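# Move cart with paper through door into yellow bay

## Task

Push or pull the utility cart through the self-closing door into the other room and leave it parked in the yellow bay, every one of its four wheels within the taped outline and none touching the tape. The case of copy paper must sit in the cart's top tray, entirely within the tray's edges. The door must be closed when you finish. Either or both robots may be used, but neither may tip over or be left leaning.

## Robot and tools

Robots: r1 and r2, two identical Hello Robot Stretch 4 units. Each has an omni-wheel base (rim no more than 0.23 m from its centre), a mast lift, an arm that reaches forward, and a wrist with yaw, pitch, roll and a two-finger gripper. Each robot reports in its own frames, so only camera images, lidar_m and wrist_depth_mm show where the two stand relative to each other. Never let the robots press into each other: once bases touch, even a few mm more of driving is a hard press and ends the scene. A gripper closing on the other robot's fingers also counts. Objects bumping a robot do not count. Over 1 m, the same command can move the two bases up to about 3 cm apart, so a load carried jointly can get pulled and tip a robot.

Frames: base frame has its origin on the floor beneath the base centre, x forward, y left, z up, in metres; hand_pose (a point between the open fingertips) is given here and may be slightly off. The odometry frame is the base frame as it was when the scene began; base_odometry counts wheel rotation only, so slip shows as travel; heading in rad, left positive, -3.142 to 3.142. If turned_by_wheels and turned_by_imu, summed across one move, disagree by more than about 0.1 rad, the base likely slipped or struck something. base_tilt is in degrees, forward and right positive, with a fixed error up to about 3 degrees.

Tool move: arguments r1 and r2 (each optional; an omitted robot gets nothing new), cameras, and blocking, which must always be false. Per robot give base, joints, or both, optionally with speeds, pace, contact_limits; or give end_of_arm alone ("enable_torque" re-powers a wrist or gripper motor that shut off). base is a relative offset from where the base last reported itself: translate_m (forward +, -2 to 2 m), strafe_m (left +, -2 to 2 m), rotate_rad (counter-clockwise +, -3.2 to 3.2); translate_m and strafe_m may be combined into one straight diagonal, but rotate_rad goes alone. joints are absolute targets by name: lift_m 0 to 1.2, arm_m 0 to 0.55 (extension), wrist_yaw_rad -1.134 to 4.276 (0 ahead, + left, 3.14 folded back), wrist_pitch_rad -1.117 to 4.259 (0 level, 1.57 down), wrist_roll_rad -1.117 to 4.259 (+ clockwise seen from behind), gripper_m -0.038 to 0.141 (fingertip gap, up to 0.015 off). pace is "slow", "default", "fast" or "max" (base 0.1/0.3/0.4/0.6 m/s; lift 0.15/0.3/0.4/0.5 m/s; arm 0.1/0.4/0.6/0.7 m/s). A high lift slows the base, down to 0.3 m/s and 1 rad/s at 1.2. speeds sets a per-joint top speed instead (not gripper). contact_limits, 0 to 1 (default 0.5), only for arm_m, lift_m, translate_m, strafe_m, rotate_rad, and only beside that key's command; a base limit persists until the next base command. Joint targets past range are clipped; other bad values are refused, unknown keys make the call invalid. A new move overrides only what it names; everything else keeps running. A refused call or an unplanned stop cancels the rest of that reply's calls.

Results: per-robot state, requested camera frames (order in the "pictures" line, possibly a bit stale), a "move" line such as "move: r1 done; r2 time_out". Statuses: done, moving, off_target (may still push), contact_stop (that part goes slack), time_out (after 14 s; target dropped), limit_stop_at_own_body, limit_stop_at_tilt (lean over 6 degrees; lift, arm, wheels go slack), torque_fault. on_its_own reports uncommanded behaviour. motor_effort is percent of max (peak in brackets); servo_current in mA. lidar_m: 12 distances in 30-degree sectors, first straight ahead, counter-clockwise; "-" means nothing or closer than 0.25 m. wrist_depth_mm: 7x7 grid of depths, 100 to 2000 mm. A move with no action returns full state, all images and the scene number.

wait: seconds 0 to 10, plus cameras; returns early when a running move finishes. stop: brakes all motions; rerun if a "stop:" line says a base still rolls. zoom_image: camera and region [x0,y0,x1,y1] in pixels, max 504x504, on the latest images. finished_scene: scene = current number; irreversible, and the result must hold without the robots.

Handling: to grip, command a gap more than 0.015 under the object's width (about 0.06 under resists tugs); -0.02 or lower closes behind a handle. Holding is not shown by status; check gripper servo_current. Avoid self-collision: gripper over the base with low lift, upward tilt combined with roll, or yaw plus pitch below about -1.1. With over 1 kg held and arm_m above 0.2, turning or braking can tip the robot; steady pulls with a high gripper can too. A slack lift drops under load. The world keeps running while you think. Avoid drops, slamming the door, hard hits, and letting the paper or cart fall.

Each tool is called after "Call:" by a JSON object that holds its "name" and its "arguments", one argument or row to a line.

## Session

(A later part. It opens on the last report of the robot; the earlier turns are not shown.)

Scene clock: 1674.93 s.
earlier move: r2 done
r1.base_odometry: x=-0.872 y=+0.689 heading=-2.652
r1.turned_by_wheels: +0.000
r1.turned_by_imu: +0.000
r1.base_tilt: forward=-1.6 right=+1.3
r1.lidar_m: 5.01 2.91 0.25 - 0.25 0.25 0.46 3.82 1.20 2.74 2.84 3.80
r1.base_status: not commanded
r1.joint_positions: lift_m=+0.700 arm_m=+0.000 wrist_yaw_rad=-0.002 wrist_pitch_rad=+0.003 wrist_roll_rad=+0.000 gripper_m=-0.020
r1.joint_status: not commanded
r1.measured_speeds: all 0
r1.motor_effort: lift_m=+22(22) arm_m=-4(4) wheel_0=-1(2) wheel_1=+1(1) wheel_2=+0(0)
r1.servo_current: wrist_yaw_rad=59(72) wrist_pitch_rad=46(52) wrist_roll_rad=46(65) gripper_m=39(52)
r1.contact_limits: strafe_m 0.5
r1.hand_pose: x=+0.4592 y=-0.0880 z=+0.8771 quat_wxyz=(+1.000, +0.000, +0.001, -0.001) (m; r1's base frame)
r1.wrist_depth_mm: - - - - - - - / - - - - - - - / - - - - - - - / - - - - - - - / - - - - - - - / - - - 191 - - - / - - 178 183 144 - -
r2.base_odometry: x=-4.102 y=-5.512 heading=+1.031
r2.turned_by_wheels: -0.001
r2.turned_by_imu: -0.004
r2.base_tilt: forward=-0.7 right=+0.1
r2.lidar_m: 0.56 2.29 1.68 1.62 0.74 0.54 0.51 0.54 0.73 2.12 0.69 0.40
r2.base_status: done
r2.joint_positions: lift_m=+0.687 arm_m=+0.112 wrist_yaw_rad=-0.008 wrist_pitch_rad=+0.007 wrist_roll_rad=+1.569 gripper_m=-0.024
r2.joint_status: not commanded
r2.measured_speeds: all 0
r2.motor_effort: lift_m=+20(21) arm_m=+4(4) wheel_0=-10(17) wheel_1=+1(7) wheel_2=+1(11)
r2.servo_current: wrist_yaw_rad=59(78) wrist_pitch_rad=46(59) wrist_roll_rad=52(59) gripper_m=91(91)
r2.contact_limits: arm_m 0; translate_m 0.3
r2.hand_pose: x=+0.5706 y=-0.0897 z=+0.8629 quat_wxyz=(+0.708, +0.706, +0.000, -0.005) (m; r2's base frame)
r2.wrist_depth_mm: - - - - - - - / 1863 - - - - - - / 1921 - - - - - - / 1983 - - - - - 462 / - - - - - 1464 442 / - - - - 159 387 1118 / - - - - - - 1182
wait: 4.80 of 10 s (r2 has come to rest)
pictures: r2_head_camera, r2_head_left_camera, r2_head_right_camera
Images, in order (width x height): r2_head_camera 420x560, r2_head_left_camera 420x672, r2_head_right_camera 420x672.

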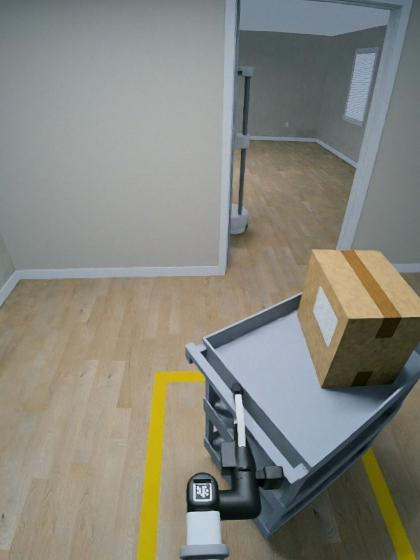

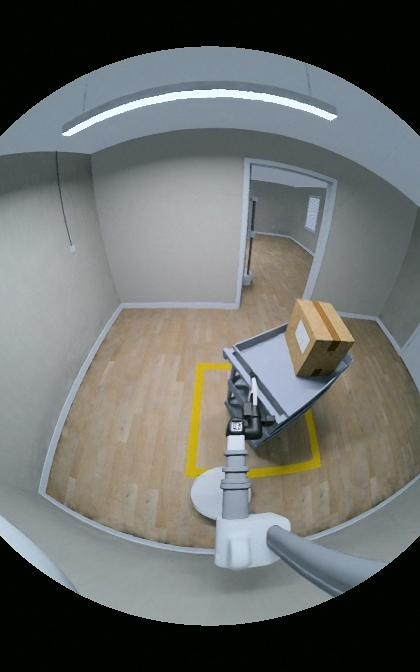

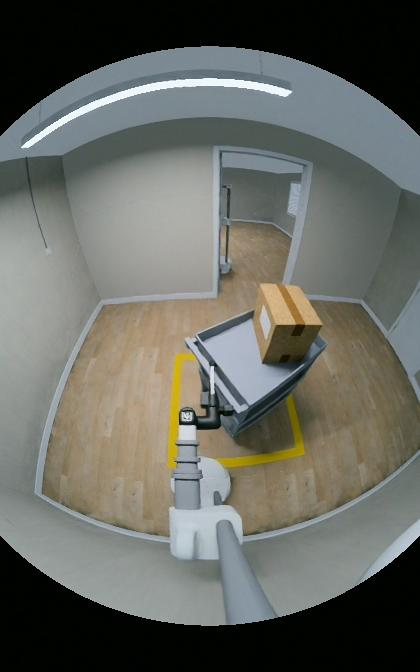

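Call:
{"name": "move", "arguments": {
  "blocking": false,
  "r2": {"base":{"translate_m":0.285,"strafe_m":0.39},"joints":{"wrist_yaw_rad":-0.7},"pace":"slow","speeds":{"wrist_yaw_rad":0.14},"contact_limits":{"translate_m":0.3}}
}}

Call:
{"name": "wait", "arguments": {
  "seconds": 10
}}

Call:
{"name": "wait", "arguments": {
  "seconds": 2,
  "cameras": ["r2_head_camera","r2_head_left_camera","r2_head_right_camera","r2_wrist_camera"]
}}

Scene clock: 1721.03 s.
move: r2 moving
r1: as last shown
r1.lidar_m: 5.03 2.95 0.25 - 0.25 0.25 0.44 3.84 1.16 2.72 2.84 3.82
r1.motor_effort: lift_m=+22(22) arm_m=-4(4) wheel_0=-1(1) wheel_1=+1(1) wheel_2=+0(0)
r1.servo_current: wrist_yaw_rad=52(59) wrist_pitch_rad=39(52) wrist_roll_rad=52(59) gripper_m=46(46)
r1.contact_limits: strafe_m 0.5
r1.wrist_depth_mm: - - - - - - - / - - - - - - - / - - - - - - - / - - - - - - - / - - - - - - - / - - - 191 - - - / - - 178 183 143 - -
r2.base_odometry: x=-4.107 y=-5.501 heading=+1.030
r2.turned_by_wheels: -0.001
r2.turned_by_imu: +0.000
r2.base_tilt: forward=-0.7 right=+0.1
r2.lidar_m: 0.54 2.31 1.70 1.60 0.77 0.55 0.52 0.54 0.77 2.15 0.65 0.39
r2.base_status: translate_m moving; strafe_m moving
r2.joint_positions: lift_m=+0.687 arm_m=+0.112 wrist_yaw_rad=-0.063 wrist_pitch_rad=+0.007 wrist_roll_rad=+1.569 gripper_m=-0.024
r2.joint_status: wrist_yaw_rad moving
r2.measured_speeds: translate_m=+0.029 strafe_m=+0.041 rotate_rad=-0.003 lift_m=+0.000 arm_m=+0.000 wrist_yaw_rad=-0.144 wrist_pitch_rad=+0.000 wrist_roll_rad=+0.000
r2.motor_effort: lift_m=+20(21) arm_m=+4(4) wheel_0=-8(12) wheel_1=+6(8) wheel_2=-11(11)
r2.servo_current: wrist_yaw_rad=20(65) wrist_pitch_rad=52(52) wrist_roll_rad=46(52) gripper_m=85(85)
r2.contact_limits: arm_m 0; translate_m 0.3
r2.hand_pose: x=+0.5652 y=-0.1053 z=+0.8629 quat_wxyz=(+0.707, +0.706, -0.019, -0.025) (m; r2's base frame)
r2.wrist_depth_mm: 1921 1983 - - - - - / 1921 - - - - - - / 1921 - - - - - - / 1983 - - - - - 477 / - - - - - 1576 452 / - - 182 - 160 384 1060 / - 137 - - - - 1182
pictures: none

Scene clock: 1726.63 s.
earlier move: r2 done
r1.base_odometry: x=-0.872 y=+0.689 heading=-2.652
r1.turned_by_wheels: +0.000
r1.turned_by_imu: +0.000
r1.base_tilt: forward=-1.6 right=+1.3
r1.lidar_m: 5.01 2.91 0.25 - 0.26 0.25 0.46 3.87 1.19 2.74 2.86 3.80
r1.base_status: not commanded
r1.joint_positions: lift_m=+0.700 arm_m=+0.000 wrist_yaw_rad=-0.002 wrist_pitch_rad=+0.003 wrist_roll_rad=+0.000 gripper_m=-0.020
r1.joint_status: not commanded
r1.measured_speeds: all 0
r1.motor_effort: lift_m=+22(22) arm_m=-4(4) wheel_0=-1(2) wheel_1=+1(1) wheel_2=+0(0)
r1.servo_current: wrist_yaw_rad=52(72) wrist_pitch_rad=39(52) wrist_roll_rad=39(65) gripper_m=39(52)
r1.contact_limits: strafe_m 0.5
r1.hand_pose: x=+0.4592 y=-0.0880 z=+0.8771 quat_wxyz=(+1.000, +0.000, +0.001, -0.001) (m; r1's base frame)
r1.wrist_depth_mm: - - - - - - - / - - - - - - - / - - - - - - - / - - - - - - - / - - - - - - - / - - - 191 - - - / - - 178 183 144 - -
r2.base_odometry: x=-4.290 y=-5.067 heading=+1.030
r2.turned_by_wheels: +0.000
r2.turned_by_imu: +0.000
r2.base_tilt: forward=-0.7 right=+0.1
r2.lidar_m: 2.00 1.76 1.26 1.22 1.17 0.85 0.80 0.85 1.17 0.52 0.27 0.32
r2.base_status: done
r2.joint_positions: lift_m=+0.687 arm_m=+0.112 wrist_yaw_rad=-0.704 wrist_pitch_rad=+0.007 wrist_roll_rad=+1.569 gripper_m=-0.024
r2.joint_status: all done
r2.measured_speeds: all 0
r2.motor_effort: lift_m=+21(21) arm_m=+4(4) wheel_0=-5(14) wheel_1=+3(9) wheel_2=-8(13)
r2.servo_current: wrist_yaw_rad=59(91) wrist_pitch_rad=46(59) wrist_roll_rad=46(65) gripper_m=85(91)
r2.contact_limits: arm_m 0; translate_m 0.3
r2.hand_pose: x=+0.4460 y=-0.2534 z=+0.8629 quat_wxyz=(+0.663, +0.664, -0.241, -0.247) (m; r2's base frame)
r2.wrist_depth_mm: - - - - - - - / - - - - - - - / - - - - - - - / - - - - - - 473 / - - - - - 1576 452 / 1808 - - - 160 382 389 / 1661 144 - - - 1397 1160
wait: 5.60 of 10 s (r2 has come to rest)
pictures: none

Scene clock: 1728.63 s.
r1.base_odometry: x=-0.872 y=+0.689 heading=-2.652
r1.turned_by_wheels: +0.000
r1.turned_by_imu: +0.000
r1.base_tilt: forward=-1.6 right=+1.3
r1.lidar_m: 5.00 2.90 0.25 - 0.25 0.25 0.45 3.84 1.20 2.72 2.82 3.76
r1.base_status: not commanded
r1.joint_positions: lift_m=+0.700 arm_m=+0.000 wrist_yaw_rad=-0.002 wrist_pitch_rad=+0.003 wrist_roll_rad=+0.000 gripper_m=-0.020
r1.joint_status: not commanded
r1.measured_speeds: all 0
r1.motor_effort: lift_m=+22(22) arm_m=-4(4) wheel_0=-2(2) wheel_1=+1(1) wheel_2=+0(0)
r1.servo_current: wrist_yaw_rad=46(72) wrist_pitch_rad=39(52) wrist_roll_rad=52(65) gripper_m=46(52)
r1.contact_limits: strafe_m 0.5
r1.hand_pose: x=+0.4592 y=-0.0880 z=+0.8771 quat_wxyz=(+1.000, +0.000, +0.001, -0.001) (m; r1's base frame)
r1.wrist_depth_mm: - - - - - - - / - - - - - - - / - - - - - - - / - - - - - - - / - - - - - - - / - - - 191 - - - / - - 177 183 143 - -
r2.base_odometry: x=-4.290 y=-5.067 heading=+1.030
r2.turned_by_wheels: +0.000
r2.turned_by_imu: +0.000
r2.base_tilt: forward=-0.7 right=+0.1
r2.lidar_m: 2.00 1.75 1.27 1.20 1.14 0.82 0.78 0.84 1.16 0.56 0.27 0.32
r2.base_status: done
r2.joint_positions: lift_m=+0.687 arm_m=+0.112 wrist_yaw_rad=-0.704 wrist_pitch_rad=+0.007 wrist_roll_rad=+1.569 gripper_m=-0.024
r2.joint_status: all done
r2.measured_speeds: all 0
r2.motor_effort: lift_m=+21(21) arm_m=+4(4) wheel_0=-4(14) wheel_1=+3(9) wheel_2=-8(13)
r2.servo_current: wrist_yaw_rad=52(91) wrist_pitch_rad=46(59) wrist_roll_rad=39(65) gripper_m=85(91)
r2.contact_limits: arm_m 0; translate_m 0.3
r2.hand_pose: x=+0.4460 y=-0.2534 z=+0.8629 quat_wxyz=(+0.663, +0.664, -0.241, -0.247) (m; r2's base frame)
r2.wrist_depth_mm: - - - - - - - / - - - - - - - / - - - - - - - / - - - - - - 473 / - - - - - 1576 449 / 1808 - - - 160 382 389 / 1708 145 - - - 1397 1182
wait: 2.00 s; at rest by 0.27 s
pictures: r2_head_camera, r2_head_left_camera, r2_head_right_camera, r2_wrist_camera
Images, in order (width x height): r2_head_camera 420x560, r2_head_left_camera 420x672, r2_head_right_camera 420x672, r2_wrist_camera 616x392.

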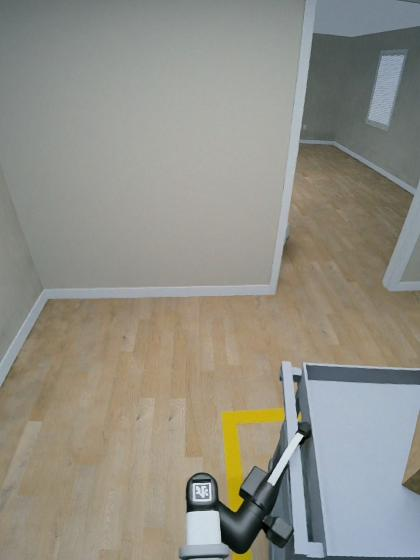

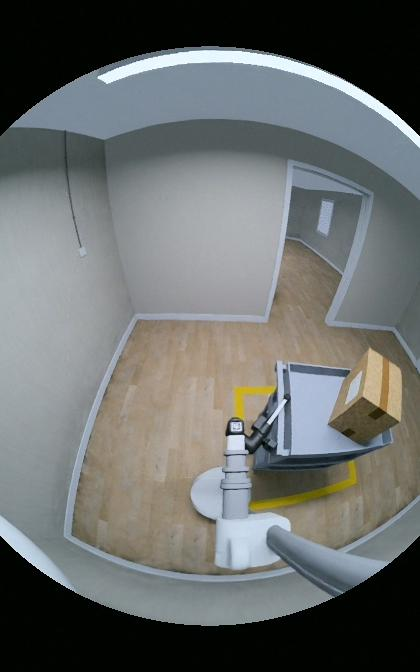

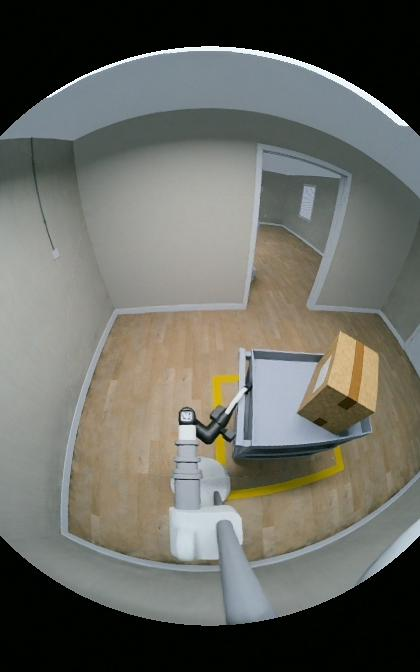

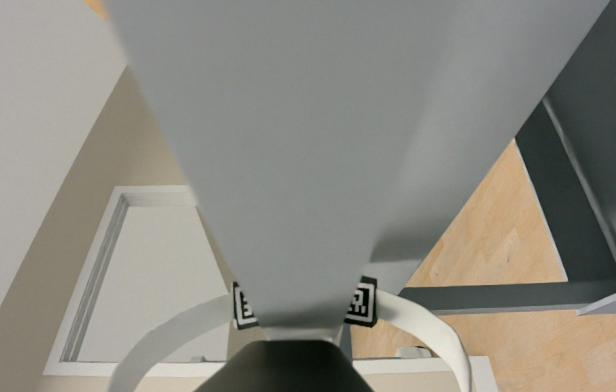

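Call:
{"name": "move", "arguments": {
  "blocking": false,
  "r2": {"base":{"translate_m":0.2,"strafe_m":0.25},"pace":"slow","contact_limits":{"translate_m":0.3}}
}}

Call:
{"name": "wait", "arguments": {
  "seconds": 8
}}

Call:
{"name": "move", "arguments": {
  "blocking": false,
  "r2": {"base":{"rotate_rad":-0.6},"pace":"slow","contact_limits":{"rotate_rad":0.3}}
}}

Call:
{"name": "wait", "arguments": {
  "seconds": 8,
  "cameras": ["r2_head_camera","r2_head_left_camera","r2_head_right_camera","r2_wrist_camera"]
}}

Scene clock: 1761.63 s.
move: r2 moving
r1: as last shown
r1.lidar_m: 5.02 2.92 0.25 - 0.25 0.25 0.46 3.84 1.19 2.72 2.84 3.78
r1.motor_effort: lift_m=+22(22) arm_m=-4(4) wheel_0=-1(2) wheel_1=+1(1) wheel_2=+0(0)
r1.servo_current: wrist_yaw_rad=65(65) wrist_pitch_rad=52(52) wrist_roll_rad=52(59) gripper_m=46(46)
r1.contact_limits: strafe_m 0.5
r1.wrist_depth_mm: - - - - - - - / - - - - - - - / - - - - - - - / - - - - - - - / - - - - - - - / - - - 191 - - - / - - 178 183 143 - -
r2.base_odometry: x=-4.294 y=-5.055 heading=+1.029
r2.turned_by_wheels: -0.001
r2.turned_by_imu: -0.001
r2.base_tilt: forward=-0.7 right=+0.1
r2.lidar_m: 2.00 1.71 1.27 1.20 1.15 0.84 0.81 0.83 1.18 0.51 0.27 0.33
r2.base_status: translate_m moving; strafe_m moving
r2.joint_positions: lift_m=+0.687 arm_m=+0.112 wrist_yaw_rad=-0.706 wrist_pitch_rad=+0.007 wrist_roll_rad=+1.569 gripper_m=-0.024
r2.joint_status: not commanded
r2.measured_speeds: translate_m=+0.031 strafe_m=+0.039 rotate_rad=+0.003 lift_m=+0.000 arm_m=+0.000 wrist_yaw_rad=-0.006 wrist_pitch_rad=+0.000 wrist_roll_rad=+0.000
r2.motor_effort: lift_m=+21(21) arm_m=+4(4) wheel_0=-14(14) wheel_1=+7(7) wheel_2=-14(15)
r2.servo_current: wrist_yaw_rad=39(65) wrist_pitch_rad=52(52) wrist_roll_rad=46(52) gripper_m=91(91)
r2.contact_limits: arm_m 0; translate_m 0.3
r2.hand_pose: x=+0.4457 y=-0.2536 z=+0.8629 quat_wxyz=(+0.663, +0.664, -0.242, -0.247) (m; r2's base frame)
r2.wrist_depth_mm: - - - - - - - / - - - - - - - / - - - - - - - / - - - - - - 477 / - - - - - 1618 449 / 1808 - - - 160 384 389 / 1708 - - - - 1430 1205
pictures: none

Scene clock: 1765.60 s.
earlier move: r2 done
r1.base_odometry: x=-0.872 y=+0.689 heading=-2.652
r1.turned_by_wheels: +0.000
r1.turned_by_imu: +0.000
r1.base_tilt: forward=-1.6 right=+1.3
r1.lidar_m: 5.01 2.90 0.25 - 0.25 0.25 0.48 3.84 1.18 2.69 2.86 3.79
r1.base_status: not commanded
r1.joint_positions: lift_m=+0.700 arm_m=+0.000 wrist_yaw_rad=-0.002 wrist_pitch_rad=+0.003 wrist_roll_rad=+0.000 gripper_m=-0.020
r1.joint_status: not commanded
r1.measured_speeds: all 0
r1.motor_effort: lift_m=+22(22) arm_m=-4(4) wheel_0=-2(2) wheel_1=+1(1) wheel_2=+0(0)
r1.servo_current: wrist_yaw_rad=65(65) wrist_pitch_rad=39(52) wrist_roll_rad=46(65) gripper_m=46(52)
r1.contact_limits: strafe_m 0.5
r1.hand_pose: x=+0.4592 y=-0.0880 z=+0.8771 quat_wxyz=(+1.000, +0.000, +0.001, -0.001) (m; r1's base frame)
r1.wrist_depth_mm: - - - - - - - / - - - - - - - / - - - - - - - / - - - - - - - / - - - - - - - / - - - 191 - - - / - - 178 183 144 - -
r2.base_odometry: x=-4.401 y=-4.767 heading=+1.029
r2.turned_by_wheels: +0.000
r2.turned_by_imu: -0.001
r2.base_tilt: forward=-0.7 right=+0.0
r2.lidar_m: 1.81 1.42 1.03 0.97 1.02 1.01 0.99 1.06 1.43 0.46 0.25 0.32
r2.base_status: done
r2.joint_positions: lift_m=+0.687 arm_m=+0.112 wrist_yaw_rad=-0.719 wrist_pitch_rad=+0.007 wrist_roll_rad=+1.569 gripper_m=-0.024
r2.joint_status: not commanded
r2.measured_speeds: all 0
r2.on_its_own: wrist_yaw_rad is at rest, and its servo_current (111 mA) is outside its rest range (0 to 104 mA)
r2.motor_effort: lift_m=+20(21) arm_m=+2(4) wheel_0=-4(14) wheel_1=+1(8) wheel_2=-12(18)
r2.servo_current: wrist_yaw_rad=111(124) wrist_pitch_rad=52(59) wrist_roll_rad=46(59) gripper_m=85(91)
r2.contact_limits: arm_m 0; translate_m 0.3
r2.hand_pose: x=+0.4423 y=-0.2557 z=+0.8629 quat_wxyz=(+0.662, +0.662, -0.246, -0.251) (m; r2's base frame)
r2.wrist_depth_mm: - - - - - - - / - - - - - - - / - - - - - - - / - - - - - - 459 / 1808 - - - - 1499 1182 / 1708 - - - 160 387 1138 / - - - - - - 1160
wait: 3.97 of 8 s (r2 has come to rest)
pictures: none

Scene clock: 1766.10 s.
move: r2 moving
r1: as last shown
r1.lidar_m: 5.02 2.90 0.25 - 0.25 0.25 0.48 3.86 1.19 2.71 2.86 3.79
r1.motor_effort: lift_m=+22(22) arm_m=-4(4) wheel_0=-1(2) wheel_1=+1(1) wheel_2=+0(0)
r1.servo_current: wrist_yaw_rad=46(59) wrist_pitch_rad=52(52) wrist_roll_rad=59(59) gripper_m=46(46)
r1.contact_limits: strafe_m 0.5
r1.wrist_depth_mm: - - - - - - - / - - - - - - - / - - - - - - - / - - - - - - - / - - - - - - - / - - - 191 - - - / - - 178 183 143 - -
r2.base_odometry: x=-4.401 y=-4.767 heading=+0.907
r2.turned_by_wheels: -0.122
r2.turned_by_imu: -0.118
r2.base_tilt: forward=-0.7 right=+0.1
r2.lidar_m: 1.78 1.62 1.07 0.97 1.01 1.08 0.99 1.00 1.28 0.64 0.29 0.34
r2.base_status: rotate_rad moving
r2.joint_positions: lift_m=+0.687 arm_m=+0.112 wrist_yaw_rad=-0.697 wrist_pitch_rad=+0.007 wrist_roll_rad=+1.569 gripper_m=-0.024
r2.joint_status: not commanded
r2.measured_speeds: translate_m=+0.000 strafe_m=+0.000 rotate_rad=-0.481 lift_m=+0.000 arm_m=+0.000 wrist_yaw_rad=+0.052 wrist_pitch_rad=+0.000 wrist_roll_rad=+0.000
r2.motor_effort: lift_m=+21(21) arm_m=+4(5) wheel_0=+17(17) wheel_1=+9(9) wheel_2=+13(13)
r2.servo_current: wrist_yaw_rad=59(111) wrist_pitch_rad=46(59) wrist_roll_rad=52(59) gripper_m=78(85)
r2.contact_limits: arm_m 0; rotate_rad 0.3
r2.hand_pose: x=+0.4479 y=-0.2521 z=+0.8629 quat_wxyz=(+0.664, +0.665, -0.239, -0.244) (m; r2's base frame)
r2.wrist_depth_mm: - 455 - - - - - / - - - - - - - / - - - - - - - / - - - - - - 484 / 1983 - - - - 1576 459 / 1708 - - - 161 389 387 / - - - - - - 1182
pictures: none

Scene clock: 1767.30 s.
earlier move: r2 contact_stop
r1.base_odometry: x=-0.872 y=+0.689 heading=-2.652
r1.turned_by_wheels: +0.000
r1.turned_by_imu: +0.000
r1.base_tilt: forward=-1.6 right=+1.3
r1.lidar_m: 5.02 2.92 0.25 - 0.25 0.25 0.45 3.84 1.20 2.71 2.83 3.81
r1.base_status: not commanded
r1.joint_positions: lift_m=+0.700 arm_m=+0.000 wrist_yaw_rad=-0.002 wrist_pitch_rad=+0.003 wrist_roll_rad=+0.000 gripper_m=-0.020
r1.joint_status: not commanded
r1.measured_speeds: all 0
r1.motor_effort: lift_m=+22(22) arm_m=-4(4) wheel_0=-1(2) wheel_1=+1(1) wheel_2=+0(0)
r1.servo_current: wrist_yaw_rad=39(59) wrist_pitch_rad=39(52) wrist_roll_rad=46(72) gripper_m=39(46)
r1.contact_limits: strafe_m 0.5
r1.hand_pose: x=+0.4592 y=-0.0880 z=+0.8771 quat_wxyz=(+1.000, +0.000, +0.001, -0.001) (m; r1's base frame)
r1.wrist_depth_mm: - - - - - - - / - - - - - - - / - - - - - - - / - - - - - - - / - - - - - - - / - - - 191 - - - / - - 178 183 144 - -
r2.base_odometry: x=-4.387 y=-4.776 heading=+0.553
r2.turned_by_wheels: -0.354
r2.turned_by_imu: -0.343
r2.base_tilt: forward=-0.7 right=+0.0
r2.lidar_m: 0.54 1.80 1.38 1.04 0.98 1.06 1.02 0.99 1.07 1.51 0.36 0.38
r2.base_status: rotate_rad contact_stop (by the wheels' count: -0.476 of -0.600)
r2.joint_positions: lift_m=+0.687 arm_m=+0.112 wrist_yaw_rad=-0.700 wrist_pitch_rad=+0.007 wrist_roll_rad=+1.569 gripper_m=-0.024
r2.joint_status: not commanded
r2.measured_speeds: all 0
r2.on_its_own: the wheels are slack since a contact_stop
r2.motor_effort: lift_m=+21(21) arm_m=-4(6) wheel_0=+0(25) wheel_1=+0(12) wheel_2=+0(20)
r2.servo_current: wrist_yaw_rad=39(111) wrist_pitch_rad=52(59) wrist_roll_rad=59(59) gripper_m=78(85)
r2.contact_limits: arm_m 0; rotate_rad 0.3
r2.hand_pose: x=+0.4471 y=-0.2527 z=+0.8629 quat_wxyz=(+0.664, +0.665, -0.240, -0.245) (m; r2's base frame)
r2.wrist_depth_mm: - - 488 129 183 - - / - 427 421 135 193 - - / - 488 462 142 205 - - / - - 549 152 217 - - / - - - 161 228 - - / - - 185 170 179 1576 500 / - - - - - - 1182
wait: 1.20 of 8 s (r2 has come to rest)
pictures: r2_head_camera, r2_head_left_camera, r2_head_right_camera, r2_wrist_camera
Images, in order (width x height): r2_head_camera 420x560, r2_head_left_camera 420x672, r2_head_right_camera 420x672, r2_wrist_camera 616x392.

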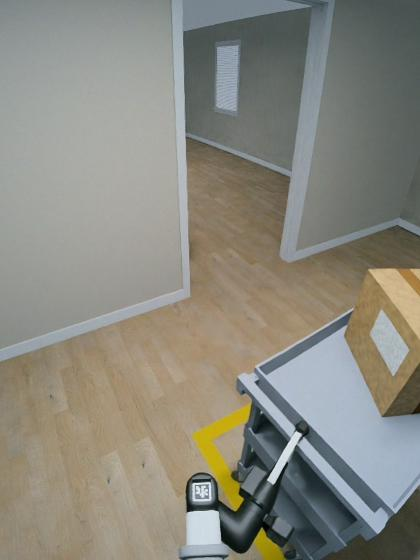

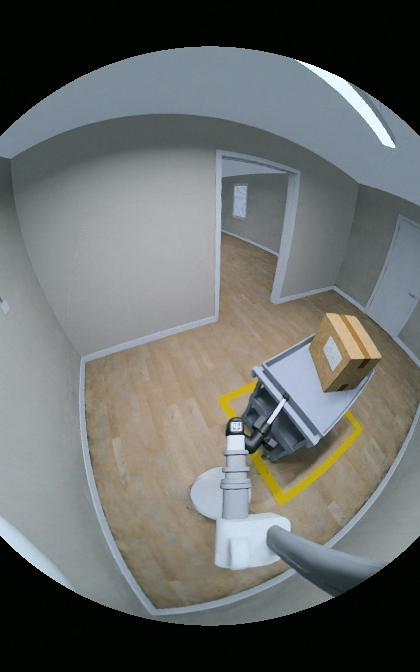

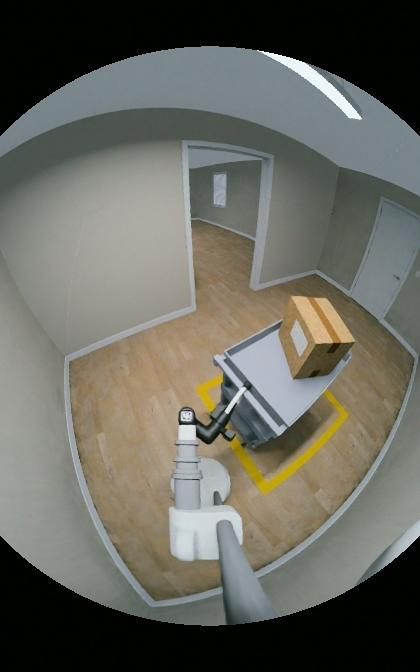

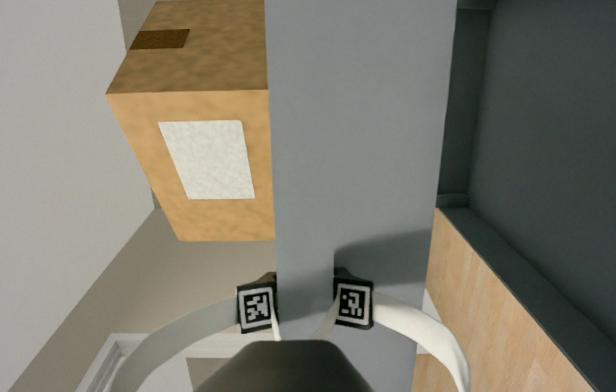

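Call:
{"name": "zoom_image", "arguments": {
  "camera": "r2_head_right_camera",
  "region": [180, 280, 370, 510]
}}

Call:
{"name": "zoom_image", "arguments": {
  "camera": "r2_head_left_camera",
  "region": [200, 300, 390, 520]
}}

Scaled by 2.191 from the camera's 420x672 image, which has a finer 600x960 frame.

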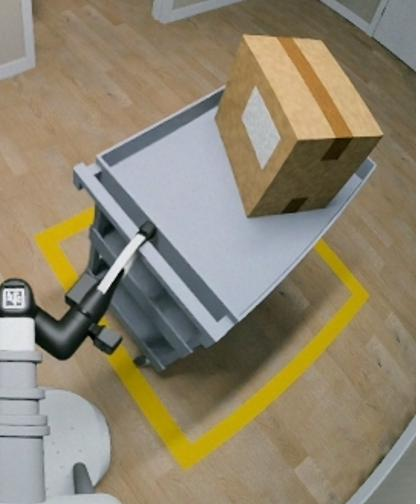

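Scaled by 2.291 from the camera's 420x672 image, which has a finer 600x960 frame.

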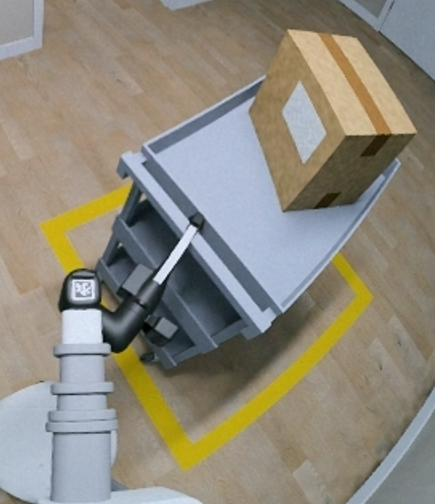

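Call:
{"name": "move", "arguments": {
  "blocking": false,
  "r2": {"base":{"translate_m":0.085,"strafe_m":-0.1},"pace":"slow","contact_limits":{"translate_m":0.4}}
}}

Call:
{"name": "wait", "arguments": {
  "seconds": 5
}}

Call:
{"name": "wait", "arguments": {
  "seconds": 1.5,
  "cameras": ["r2_head_camera","r2_head_left_camera","r2_head_right_camera"]
}}

Call:
{"name": "zoom_image", "arguments": {
  "camera": "r2_head_right_camera",
  "region": [180, 280, 370, 510]
}}

Scene clock: 1785.67 s.
move: r2 moving
r1: as last shown
r1.lidar_m: 5.01 2.94 0.25 - 0.25 0.25 0.47 3.83 1.18 2.72 2.86 3.82
r1.motor_effort: lift_m=+22(22) arm_m=-4(4) wheel_0=-1(2) wheel_1=+0(1) wheel_2=+0(0)
r1.servo_current: wrist_yaw_rad=52(52) wrist_pitch_rad=46(46) wrist_roll_rad=46(59) gripper_m=46(46)
r1.contact_limits: strafe_m 0.5
r1.wrist_depth_mm: - - - - - - - / - - - - - - - / - - - - - - - / - - - - - - - / - - - - - - - / - - - 191 - - - / - - 178 183 143 - -
r2.base_odometry: x=-4.375 y=-4.779 heading=+0.552
r2.turned_by_wheels: +0.000
r2.turned_by_imu: +0.000
r2.base_tilt: forward=-0.7 right=+0.1
r2.lidar_m: 0.56 1.79 1.37 1.03 1.01 1.07 1.05 0.98 1.06 1.52 0.37 0.39
r2.base_status: translate_m moving; strafe_m moving
r2.joint_positions: lift_m=+0.687 arm_m=+0.112 wrist_yaw_rad=-0.700 wrist_pitch_rad=+0.007 wrist_roll_rad=+1.569 gripper_m=-0.024
r2.joint_status: not commanded
r2.measured_speeds: translate_m=+0.032 strafe_m=-0.037 rotate_rad=-0.002 lift_m=+0.000 arm_m=+0.000 wrist_yaw_rad=+0.000 wrist_pitch_rad=+0.000 wrist_roll_rad=+0.000
r2.motor_effort: lift_m=+20(21) arm_m=-4(5) wheel_0=+8(12) wheel_1=-5(5) wheel_2=-9(9)
r2.servo_current: wrist_yaw_rad=59(65) wrist_pitch_rad=46(52) wrist_roll_rad=59(59) gripper_m=85(85)
r2.contact_limits: arm_m 0; translate_m 0.4
r2.hand_pose: x=+0.4471 y=-0.2527 z=+0.8629 quat_wxyz=(+0.664, +0.665, -0.240, -0.245) (m; r2's base frame)
r2.wrist_depth_mm: - - 488 - 181 - - / - 421 421 133 192 - - / - 492 462 141 204 - - / - - 549 151 214 - - / - - - 160 227 - - / - - 187 171 179 1576 496 / - - - - - - 1182
pictures: none

Scene clock: 1787.73 s.
earlier move: r2 done
r1.base_odometry: x=-0.872 y=+0.689 heading=-2.652
r1.turned_by_wheels: +0.000
r1.turned_by_imu: +0.000
r1.base_tilt: forward=-1.6 right=+1.3
r1.lidar_m: 5.03 2.94 0.25 - 0.25 0.25 0.42 3.85 1.19 2.70 2.85 3.78
r1.base_status: not commanded
r1.joint_positions: lift_m=+0.700 arm_m=+0.000 wrist_yaw_rad=-0.002 wrist_pitch_rad=+0.003 wrist_roll_rad=+0.000 gripper_m=-0.020
r1.joint_status: not commanded
r1.measured_speeds: all 0
r1.motor_effort: lift_m=+22(22) arm_m=-4(4) wheel_0=-1(2) wheel_1=+1(1) wheel_2=+0(0)
r1.servo_current: wrist_yaw_rad=52(78) wrist_pitch_rad=52(52) wrist_roll_rad=52(65) gripper_m=33(46)
r1.contact_limits: strafe_m 0.5
r1.hand_pose: x=+0.4592 y=-0.0880 z=+0.8771 quat_wxyz=(+1.000, +0.000, +0.001, -0.001) (m; r1's base frame)
r1.wrist_depth_mm: - - - - - - - / - - - - - - - / - - - - - - - / - - - - - - - / - - - - - - - / - - - 191 - - - / - - 178 183 143 - -
r2.base_odometry: x=-4.263 y=-4.816 heading=+0.552
r2.turned_by_wheels: +0.000
r2.turned_by_imu: +0.000
r2.base_tilt: forward=-0.7 right=+0.0
r2.lidar_m: 0.58 1.76 1.55 1.16 1.11 1.20 1.05 1.01 1.08 1.54 0.37 0.37
r2.base_status: done
r2.joint_positions: lift_m=+0.687 arm_m=+0.112 wrist_yaw_rad=-0.701 wrist_pitch_rad=+0.007 wrist_roll_rad=+1.569 gripper_m=-0.024
r2.joint_status: not commanded
r2.measured_speeds: all 0
r2.motor_effort: lift_m=+21(21) arm_m=-4(5) wheel_0=+4(15) wheel_1=-5(7) wheel_2=-7(12)
r2.servo_current: wrist_yaw_rad=52(65) wrist_pitch_rad=46(52) wrist_roll_rad=46(65) gripper_m=78(91)
r2.contact_limits: arm_m 0; translate_m 0.4
r2.hand_pose: x=+0.4470 y=-0.2528 z=+0.8629 quat_wxyz=(+0.664, +0.664, -0.240, -0.245) (m; r2's base frame)
r2.wrist_depth_mm: - - 488 129 182 - - / - 421 421 134 192 - - / - 492 459 141 205 - - / - - 549 152 216 - - / - - - 161 227 - - / - - 185 172 179 1576 496 / - - - - - - 1205
wait: 2.07 of 5 s (r2 has come to rest)
pictures: none

Scene clock: 1789.23 s.
r1.base_odometry: x=-0.872 y=+0.689 heading=-2.652
r1.turned_by_wheels: +0.000
r1.turned_by_imu: +0.000
r1.base_tilt: forward=-1.6 right=+1.3
r1.lidar_m: 5.01 2.92 0.25 - 0.26 0.25 0.47 3.84 1.16 2.74 2.86 3.80
r1.base_status: not commanded
r1.joint_positions: lift_m=+0.700 arm_m=+0.000 wrist_yaw_rad=-0.002 wrist_pitch_rad=+0.003 wrist_roll_rad=+0.000 gripper_m=-0.020
r1.joint_status: not commanded
r1.measured_speeds: all 0
r1.motor_effort: lift_m=+22(22) arm_m=-4(4) wheel_0=-1(2) wheel_1=+1(1) wheel_2=+0(0)
r1.servo_current: wrist_yaw_rad=59(78) wrist_pitch_rad=46(52) wrist_roll_rad=59(65) gripper_m=46(46)
r1.contact_limits: strafe_m 0.5
r1.hand_pose: x=+0.4592 y=-0.0880 z=+0.8771 quat_wxyz=(+1.000, +0.000, +0.001, -0.001) (m; r1's base frame)
r1.wrist_depth_mm: - - - - - - - / - - - - - - - / - - - - - - - / - - - - - - - / - - - - - - - / - - - 191 - - - / - - 178 183 144 - -
r2.base_odometry: x=-4.263 y=-4.816 heading=+0.552
r2.turned_by_wheels: +0.000
r2.turned_by_imu: +0.000
r2.base_tilt: forward=-0.6 right=+0.1
r2.lidar_m: 0.55 1.78 1.51 1.16 1.11 1.19 1.04 1.02 1.08 1.57 0.37 0.39
r2.base_status: done
r2.joint_positions: lift_m=+0.687 arm_m=+0.112 wrist_yaw_rad=-0.701 wrist_pitch_rad=+0.007 wrist_roll_rad=+1.569 gripper_m=-0.024
r2.joint_status: not commanded
r2.measured_speeds: all 0
r2.motor_effort: lift_m=+20(21) arm_m=-5(5) wheel_0=+4(15) wheel_1=-5(7) wheel_2=-7(12)
r2.servo_current: wrist_yaw_rad=46(65) wrist_pitch_rad=52(52) wrist_roll_rad=52(65) gripper_m=78(91)
r2.contact_limits: arm_m 0; translate_m 0.4
r2.hand_pose: x=+0.4470 y=-0.2528 z=+0.8629 quat_wxyz=(+0.664, +0.664, -0.240, -0.245) (m; r2's base frame)
r2.wrist_depth_mm: - - 488 129 182 - - / - 424 421 134 193 - - / - 492 462 141 204 - - / - - 549 151 216 - - / - - - 160 229 - - / - - 185 171 179 1618 496 / - - - - - - 1182
wait: 1.50 s; at rest by 0.27 s
pictures: r2_head_camera, r2_head_left_camera, r2_head_right_camera
Images, in order (width x height): r2_head_camera 420x560, r2_head_left_camera 420x672, r2_head_right_camera 420x672.

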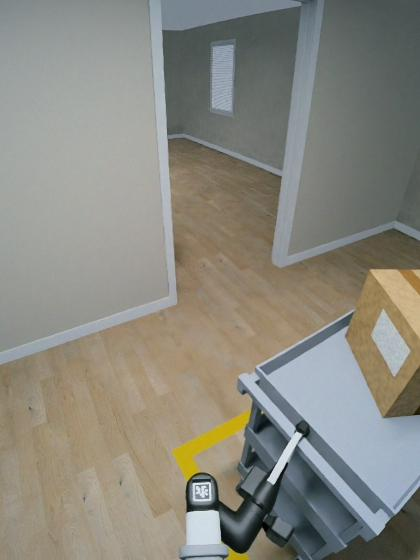

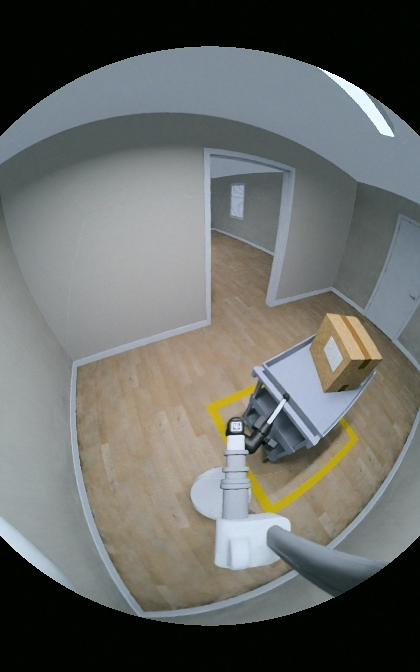

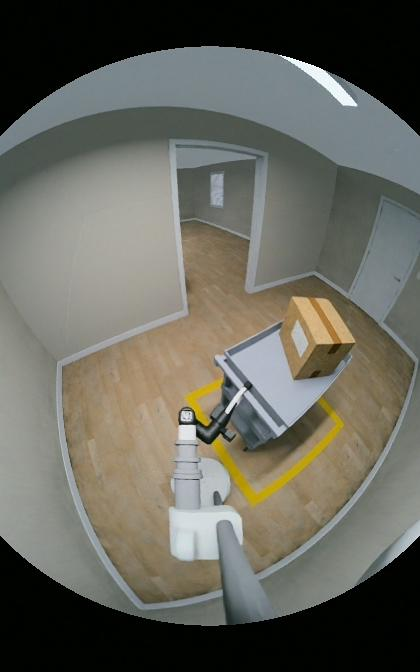

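Scaled by 2.191 from the camera's 420x672 image, which has a finer 600x960 frame.

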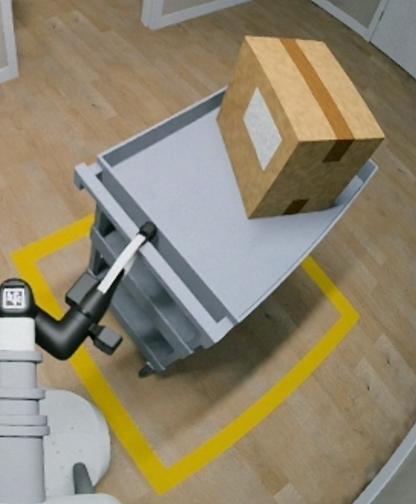

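Call:
{"name": "move", "arguments": {
  "blocking": false,
  "r2": {"base":{"translate_m":0.055,"strafe_m":-0.072},"pace":"slow","contact_limits":{"translate_m":0.4}}
}}

Call:
{"name": "wait", "arguments": {
  "seconds": 5
}}

Call:
{"name": "wait", "arguments": {
  "seconds": 1.5,
  "cameras": ["r2_head_camera","r2_head_right_camera","r2_wrist_camera"]
}}

Call:
{"name": "zoom_image", "arguments": {
  "camera": "r2_head_right_camera",
  "region": [180, 280, 370, 510]
}}

Scene clock: 1806.60 s.
move: r2 moving
r1: as last shown
r1.lidar_m: 5.01 2.93 0.25 - 0.25 0.25 0.45 3.84 1.20 2.71 2.86 3.78
r1.motor_effort: lift_m=+22(22) arm_m=-4(4) wheel_0=-2(2) wheel_1=+1(1) wheel_2=+0(0)
r1.servo_current: wrist_yaw_rad=59(65) wrist_pitch_rad=46(46) wrist_roll_rad=59(59) gripper_m=39(46)
r1.contact_limits: strafe_m 0.5
r2.base_odometry: x=-4.251 y=-4.821 heading=+0.551
r2.turned_by_wheels: -0.001
r2.turned_by_imu: +0.000
r2.base_tilt: forward=-0.7 right=+0.1
r2.lidar_m: 0.57 1.75 1.56 1.16 1.13 1.20 1.04 1.03 1.08 1.59 0.36 0.38
r2.base_status: translate_m moving; strafe_m moving
r2.joint_positions: lift_m=+0.687 arm_m=+0.112 wrist_yaw_rad=-0.701 wrist_pitch_rad=+0.007 wrist_roll_rad=+1.569 gripper_m=-0.024
r2.joint_status: not commanded
r2.measured_speeds: translate_m=+0.030 strafe_m=-0.039 rotate_rad=+0.002 lift_m=+0.000 arm_m=+0.000 wrist_yaw_rad=+0.000 wrist_pitch_rad=+0.000 wrist_roll_rad=+0.000
r2.motor_effort: lift_m=+21(21) arm_m=-4(5) wheel_0=+8(12) wheel_1=-6(7) wheel_2=-10(11)
r2.servo_current: wrist_yaw_rad=46(59) wrist_pitch_rad=46(52) wrist_roll_rad=46(59) gripper_m=85(91)
r2.contact_limits: arm_m 0; translate_m 0.4
r2.hand_pose: x=+0.4470 y=-0.2528 z=+0.8629 quat_wxyz=(+0.664, +0.664, -0.240, -0.245) (m; r2's base frame)
r2.wrist_depth_mm: - - 480 - 181 - - / - 418 418 133 191 - - / - 492 462 141 204 - - / - - 554 151 214 - - / - - - 160 228 1863 - / - - 186 171 178 1618 492 / - - - - - - 1182
pictures: none

Scene clock: 1808.27 s.
earlier move: r2 done
r1.base_odometry: x=-0.872 y=+0.689 heading=-2.652
r1.turned_by_wheels: +0.000
r1.turned_by_imu: +0.000
r1.base_tilt: forward=-1.6 right=+1.3
r1.lidar_m: 5.00 2.90 0.25 - 0.25 0.25 0.44 3.86 1.21 2.74 2.86 3.79
r1.base_status: not commanded
r1.joint_positions: lift_m=+0.700 arm_m=+0.000 wrist_yaw_rad=-0.002 wrist_pitch_rad=+0.003 wrist_roll_rad=+0.000 gripper_m=-0.020
r1.joint_status: not commanded
r1.measured_speeds: all 0
r1.motor_effort: lift_m=+22(22) arm_m=-4(4) wheel_0=-1(2) wheel_1=+1(1) wheel_2=+0(0)
r1.servo_current: wrist_yaw_rad=52(65) wrist_pitch_rad=33(46) wrist_roll_rad=59(65) gripper_m=39(52)
r1.contact_limits: strafe_m 0.5
r1.hand_pose: x=+0.4592 y=-0.0880 z=+0.8771 quat_wxyz=(+1.000, +0.000, +0.001, -0.001) (m; r1's base frame)
r1.wrist_depth_mm: - - - - - - - / - - - - - - - / - - - - - - - / - - - - - - - / - - - - - - - / - - - 190 - - - / - - 178 183 143 - -
r2.base_odometry: x=-4.178 y=-4.848 heading=+0.552
r2.turned_by_wheels: +0.000
r2.turned_by_imu: +0.000
r2.base_tilt: forward=-0.7 right=+0.0
r2.lidar_m: 0.54 1.76 1.67 1.25 1.21 1.30 1.09 1.05 1.11 1.59 0.37 0.38
r2.base_status: done
r2.joint_positions: lift_m=+0.687 arm_m=+0.112 wrist_yaw_rad=-0.701 wrist_pitch_rad=+0.007 wrist_roll_rad=+1.569 gripper_m=-0.024
r2.joint_status: not commanded
r2.measured_speeds: all 0
r2.motor_effort: lift_m=+21(21) arm_m=-4(5) wheel_0=+5(13) wheel_1=-3(7) wheel_2=-7(11)
r2.servo_current: wrist_yaw_rad=46(59) wrist_pitch_rad=46(52) wrist_roll_rad=52(59) gripper_m=78(91)
r2.contact_limits: arm_m 0; translate_m 0.4
r2.hand_pose: x=+0.4470 y=-0.2528 z=+0.8629 quat_wxyz=(+0.664, +0.664, -0.240, -0.245) (m; r2's base frame)
r2.wrist_depth_mm: - - 477 127 180 - - / - 415 413 132 190 - - / - 496 466 140 203 - - / - - 554 150 216 - - / - - - 160 228 1863 - / - - 186 171 173 1576 488 / - 1863 - - - - 1182
wait: 1.67 of 5 s (r2 has come to rest)
pictures: none

Scene clock: 1809.77 s.
r1.base_odometry: x=-0.872 y=+0.689 heading=-2.652
r1.turned_by_wheels: +0.000
r1.turned_by_imu: +0.000
r1.base_tilt: forward=-1.6 right=+1.3
r1.lidar_m: 5.00 2.93 0.25 - 0.25 0.25 0.47 3.86 1.18 2.72 2.84 3.81
r1.base_status: not commanded
r1.joint_positions: lift_m=+0.700 arm_m=+0.000 wrist_yaw_rad=-0.002 wrist_pitch_rad=+0.003 wrist_roll_rad=+0.000 gripper_m=-0.020
r1.joint_status: not commanded
r1.measured_speeds: all 0
r1.motor_effort: lift_m=+22(22) arm_m=-4(4) wheel_0=-2(2) wheel_1=+1(1) wheel_2=+0(0)
r1.servo_current: wrist_yaw_rad=52(65) wrist_pitch_rad=39(46) wrist_roll_rad=46(65) gripper_m=39(52)
r1.contact_limits: strafe_m 0.5
r1.hand_pose: x=+0.4592 y=-0.0880 z=+0.8771 quat_wxyz=(+1.000, +0.000, +0.001, -0.001) (m; r1's base frame)
r1.wrist_depth_mm: - - - - - - - / - - - - - - - / - - - - - - - / - - - - - - - / - - - - - - - / - - - 191 - - - / - - 178 183 144 - -
r2.base_odometry: x=-4.178 y=-4.848 heading=+0.552
r2.turned_by_wheels: +0.000
r2.turned_by_imu: +0.000
r2.base_tilt: forward=-0.7 right=+0.1
r2.lidar_m: 0.57 1.76 1.63 1.27 1.21 1.28 1.06 1.03 1.10 1.60 0.36 0.39
r2.base_status: done
r2.joint_positions: lift_m=+0.687 arm_m=+0.112 wrist_yaw_rad=-0.701 wrist_pitch_rad=+0.007 wrist_roll_rad=+1.569 gripper_m=-0.024
r2.joint_status: not commanded
r2.measured_speeds: all 0
r2.motor_effort: lift_m=+21(21) arm_m=-4(5) wheel_0=+4(13) wheel_1=-3(7) wheel_2=-7(11)
r2.servo_current: wrist_yaw_rad=46(59) wrist_pitch_rad=46(52) wrist_roll_rad=59(59) gripper_m=85(91)
r2.contact_limits: arm_m 0; translate_m 0.4
r2.hand_pose: x=+0.4470 y=-0.2528 z=+0.8629 quat_wxyz=(+0.664, +0.664, -0.240, -0.245) (m; r2's base frame)
r2.wrist_depth_mm: - - 477 127 180 - - / - 415 413 132 191 - - / - 496 459 140 203 - - / - - 554 150 216 - - / - - - 160 228 1921 - / - - 186 171 173 1618 492 / - 1863 - - - - 1182
wait: 1.50 s; at rest by 0.27 s
pictures: r2_head_camera, r2_head_right_camera, r2_wrist_camera
Images, in order (width x height): r2_head_camera 420x560, r2_head_right_camera 420x672, r2_wrist_camera 616x392.

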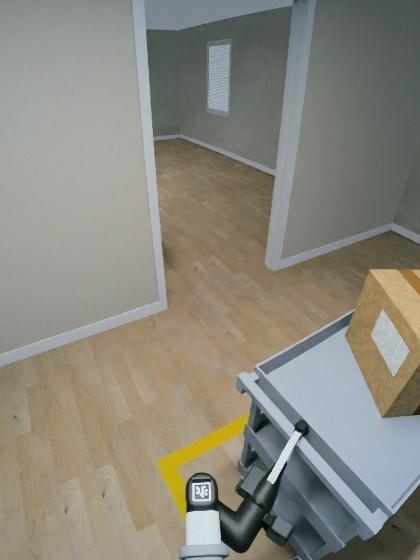

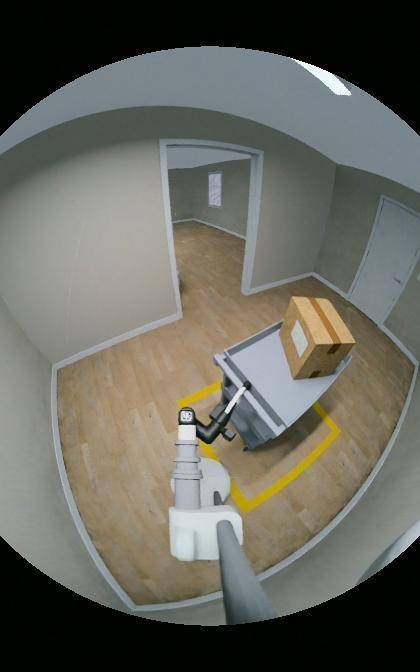

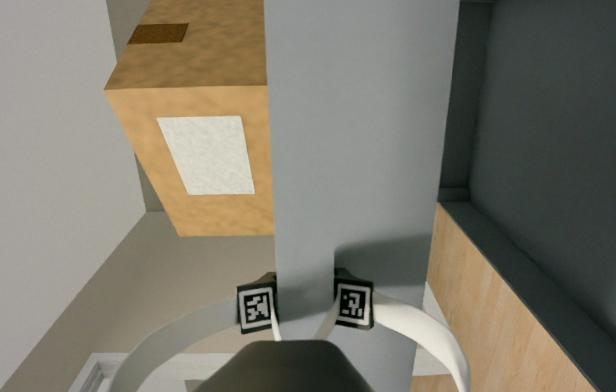

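Scaled by 2.191 from the camera's 420x672 image, which has a finer 600x960 frame.

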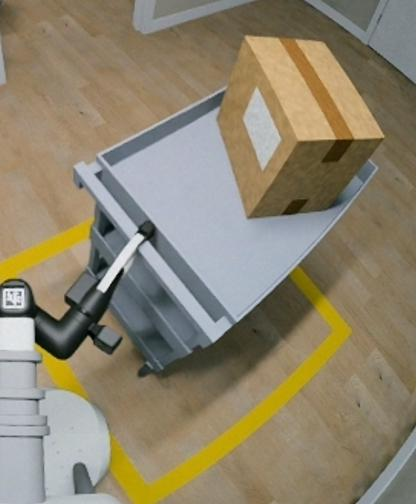

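Call:
{"name": "move", "arguments": {
  "blocking": false,
  "r2": {"joints":{"gripper_m":0.141}}
}}

Call:
{"name": "wait", "arguments": {
  "seconds": 4,
  "cameras": ["r2_wrist_camera","r2_head_camera"]
}}

Scene clock: 1823.93 s.
move: r2 moving
r1: as last shown
r1.lidar_m: 5.00 2.91 0.25 - 0.25 0.25 0.43 3.83 1.21 2.72 2.81 3.81
r1.motor_effort: lift_m=+22(22) arm_m=-4(4) wheel_0=-1(1) wheel_1=+1(1) wheel_2=+0(0)
r1.servo_current: wrist_yaw_rad=39(52) wrist_pitch_rad=46(46) wrist_roll_rad=46(59) gripper_m=46(46)
r1.contact_limits: strafe_m 0.5
r1.wrist_depth_mm: - - - - - - - / - - - - - - - / - - - - - - - / - - - - - - - / - - - - - - - / - - - 192 - - - / - - 178 183 143 - -
r2.base_odometry: x=-4.178 y=-4.848 heading=+0.552
r2.turned_by_wheels: +0.000
r2.turned_by_imu: +0.001
r2.base_tilt: forward=-0.6 right=+0.0
r2.lidar_m: 0.57 1.76 1.66 1.26 1.20 1.28 1.07 1.04 1.12 1.57 0.36 0.39
r2.base_status: not commanded
r2.joint_positions: lift_m=+0.687 arm_m=+0.112 wrist_yaw_rad=-0.701 wrist_pitch_rad=+0.007 wrist_roll_rad=+1.569 gripper_m=+0.002
r2.joint_status: gripper_m moving
r2.measured_speeds: all 0
r2.motor_effort: lift_m=+20(21) arm_m=-4(5) wheel_0=+5(5) wheel_1=-3(4) wheel_2=-7(7)
r2.servo_current: wrist_yaw_rad=39(52) wrist_pitch_rad=46(52) wrist_roll_rad=59(59) gripper_m=78(111)
r2.contact_limits: arm_m 0; translate_m 0.4
r2.hand_pose: x=+0.4470 y=-0.2528 z=+0.8629 quat_wxyz=(+0.664, +0.664, -0.240, -0.245) (m; r2's base frame)
r2.wrist_depth_mm: - - 480 130 183 - - / - 421 424 136 193 - - / - 500 466 143 207 - - / - - 564 154 217 - - / - - - 164 231 1863 - / - - 187 175 183 1576 496 / - - - - - - 1255
pictures: none

Scene clock: 1825.90 s.
earlier move: r2 done
r1.base_odometry: x=-0.872 y=+0.689 heading=-2.652
r1.turned_by_wheels: +0.000
r1.turned_by_imu: +0.000
r1.base_tilt: forward=-1.6 right=+1.3
r1.lidar_m: 5.00 2.93 0.25 - 0.25 0.25 0.45 3.85 1.20 2.72 2.83 3.81
r1.base_status: not commanded
r1.joint_positions: lift_m=+0.700 arm_m=+0.000 wrist_yaw_rad=-0.002 wrist_pitch_rad=+0.003 wrist_roll_rad=+0.000 gripper_m=-0.020
r1.joint_status: not commanded
r1.measured_speeds: all 0
r1.motor_effort: lift_m=+22(22) arm_m=-4(4) wheel_0=-1(2) wheel_1=+1(1) wheel_2=+0(0)
r1.servo_current: wrist_yaw_rad=46(65) wrist_pitch_rad=46(46) wrist_roll_rad=46(72) gripper_m=39(52)
r1.contact_limits: strafe_m 0.5
r1.hand_pose: x=+0.4592 y=-0.0880 z=+0.8771 quat_wxyz=(+1.000, +0.000, +0.001, -0.001) (m; r1's base frame)
r1.wrist_depth_mm: - - - - - - - / - - - - - - - / - - - - - - - / - - - - - - - / - - - - - - - / - - - 191 - - - / - - 178 183 144 - -
r2.base_odometry: x=-4.178 y=-4.848 heading=+0.552
r2.turned_by_wheels: +0.000
r2.turned_by_imu: +0.000
r2.base_tilt: forward=-0.7 right=+0.0
r2.lidar_m: 0.58 1.75 1.67 1.25 1.19 1.29 1.07 1.04 1.11 1.60 0.38 0.40
r2.base_status: not commanded
r2.joint_positions: lift_m=+0.687 arm_m=+0.112 wrist_yaw_rad=-0.701 wrist_pitch_rad=+0.006 wrist_roll_rad=+1.569 gripper_m=+0.141
r2.joint_status: all done
r2.measured_speeds: all 0
r2.motor_effort: lift_m=+19(21) arm_m=-4(5) wheel_0=+4(5) wheel_1=-3(4) wheel_2=-5(7)
r2.servo_current: wrist_yaw_rad=39(59) wrist_pitch_rad=46(52) wrist_roll_rad=59(65) gripper_m=52(124)
r2.contact_limits: arm_m 0; translate_m 0.4
r2.hand_pose: x=+0.4470 y=-0.2528 z=+0.8635 quat_wxyz=(+0.664, +0.664, -0.241, -0.245) (m; r2's base frame)
r2.wrist_depth_mm: - - 488 138 190 - - / - 430 427 145 202 - - / - - 473 152 213 - - / - - 574 161 227 - - / - - - 174 238 1921 - / - - - 180 251 1430 512 / - - - - - 1756 1205
wait: 1.97 of 4 s (r2 has come to rest)
pictures: r2_head_camera, r2_wrist_camera
Images, in order (width x height): r2_head_camera 420x560, r2_wrist_camera 616x392.

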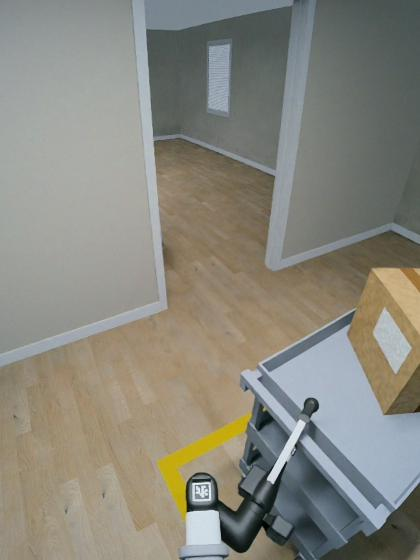

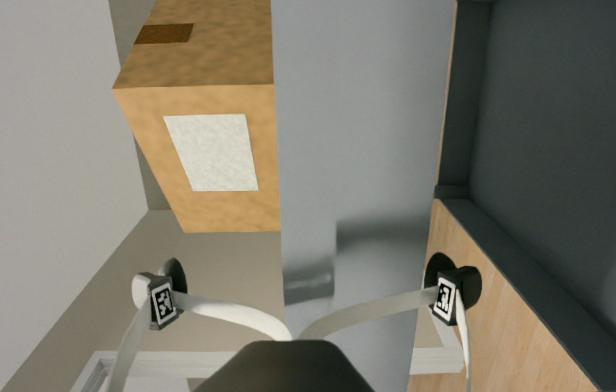

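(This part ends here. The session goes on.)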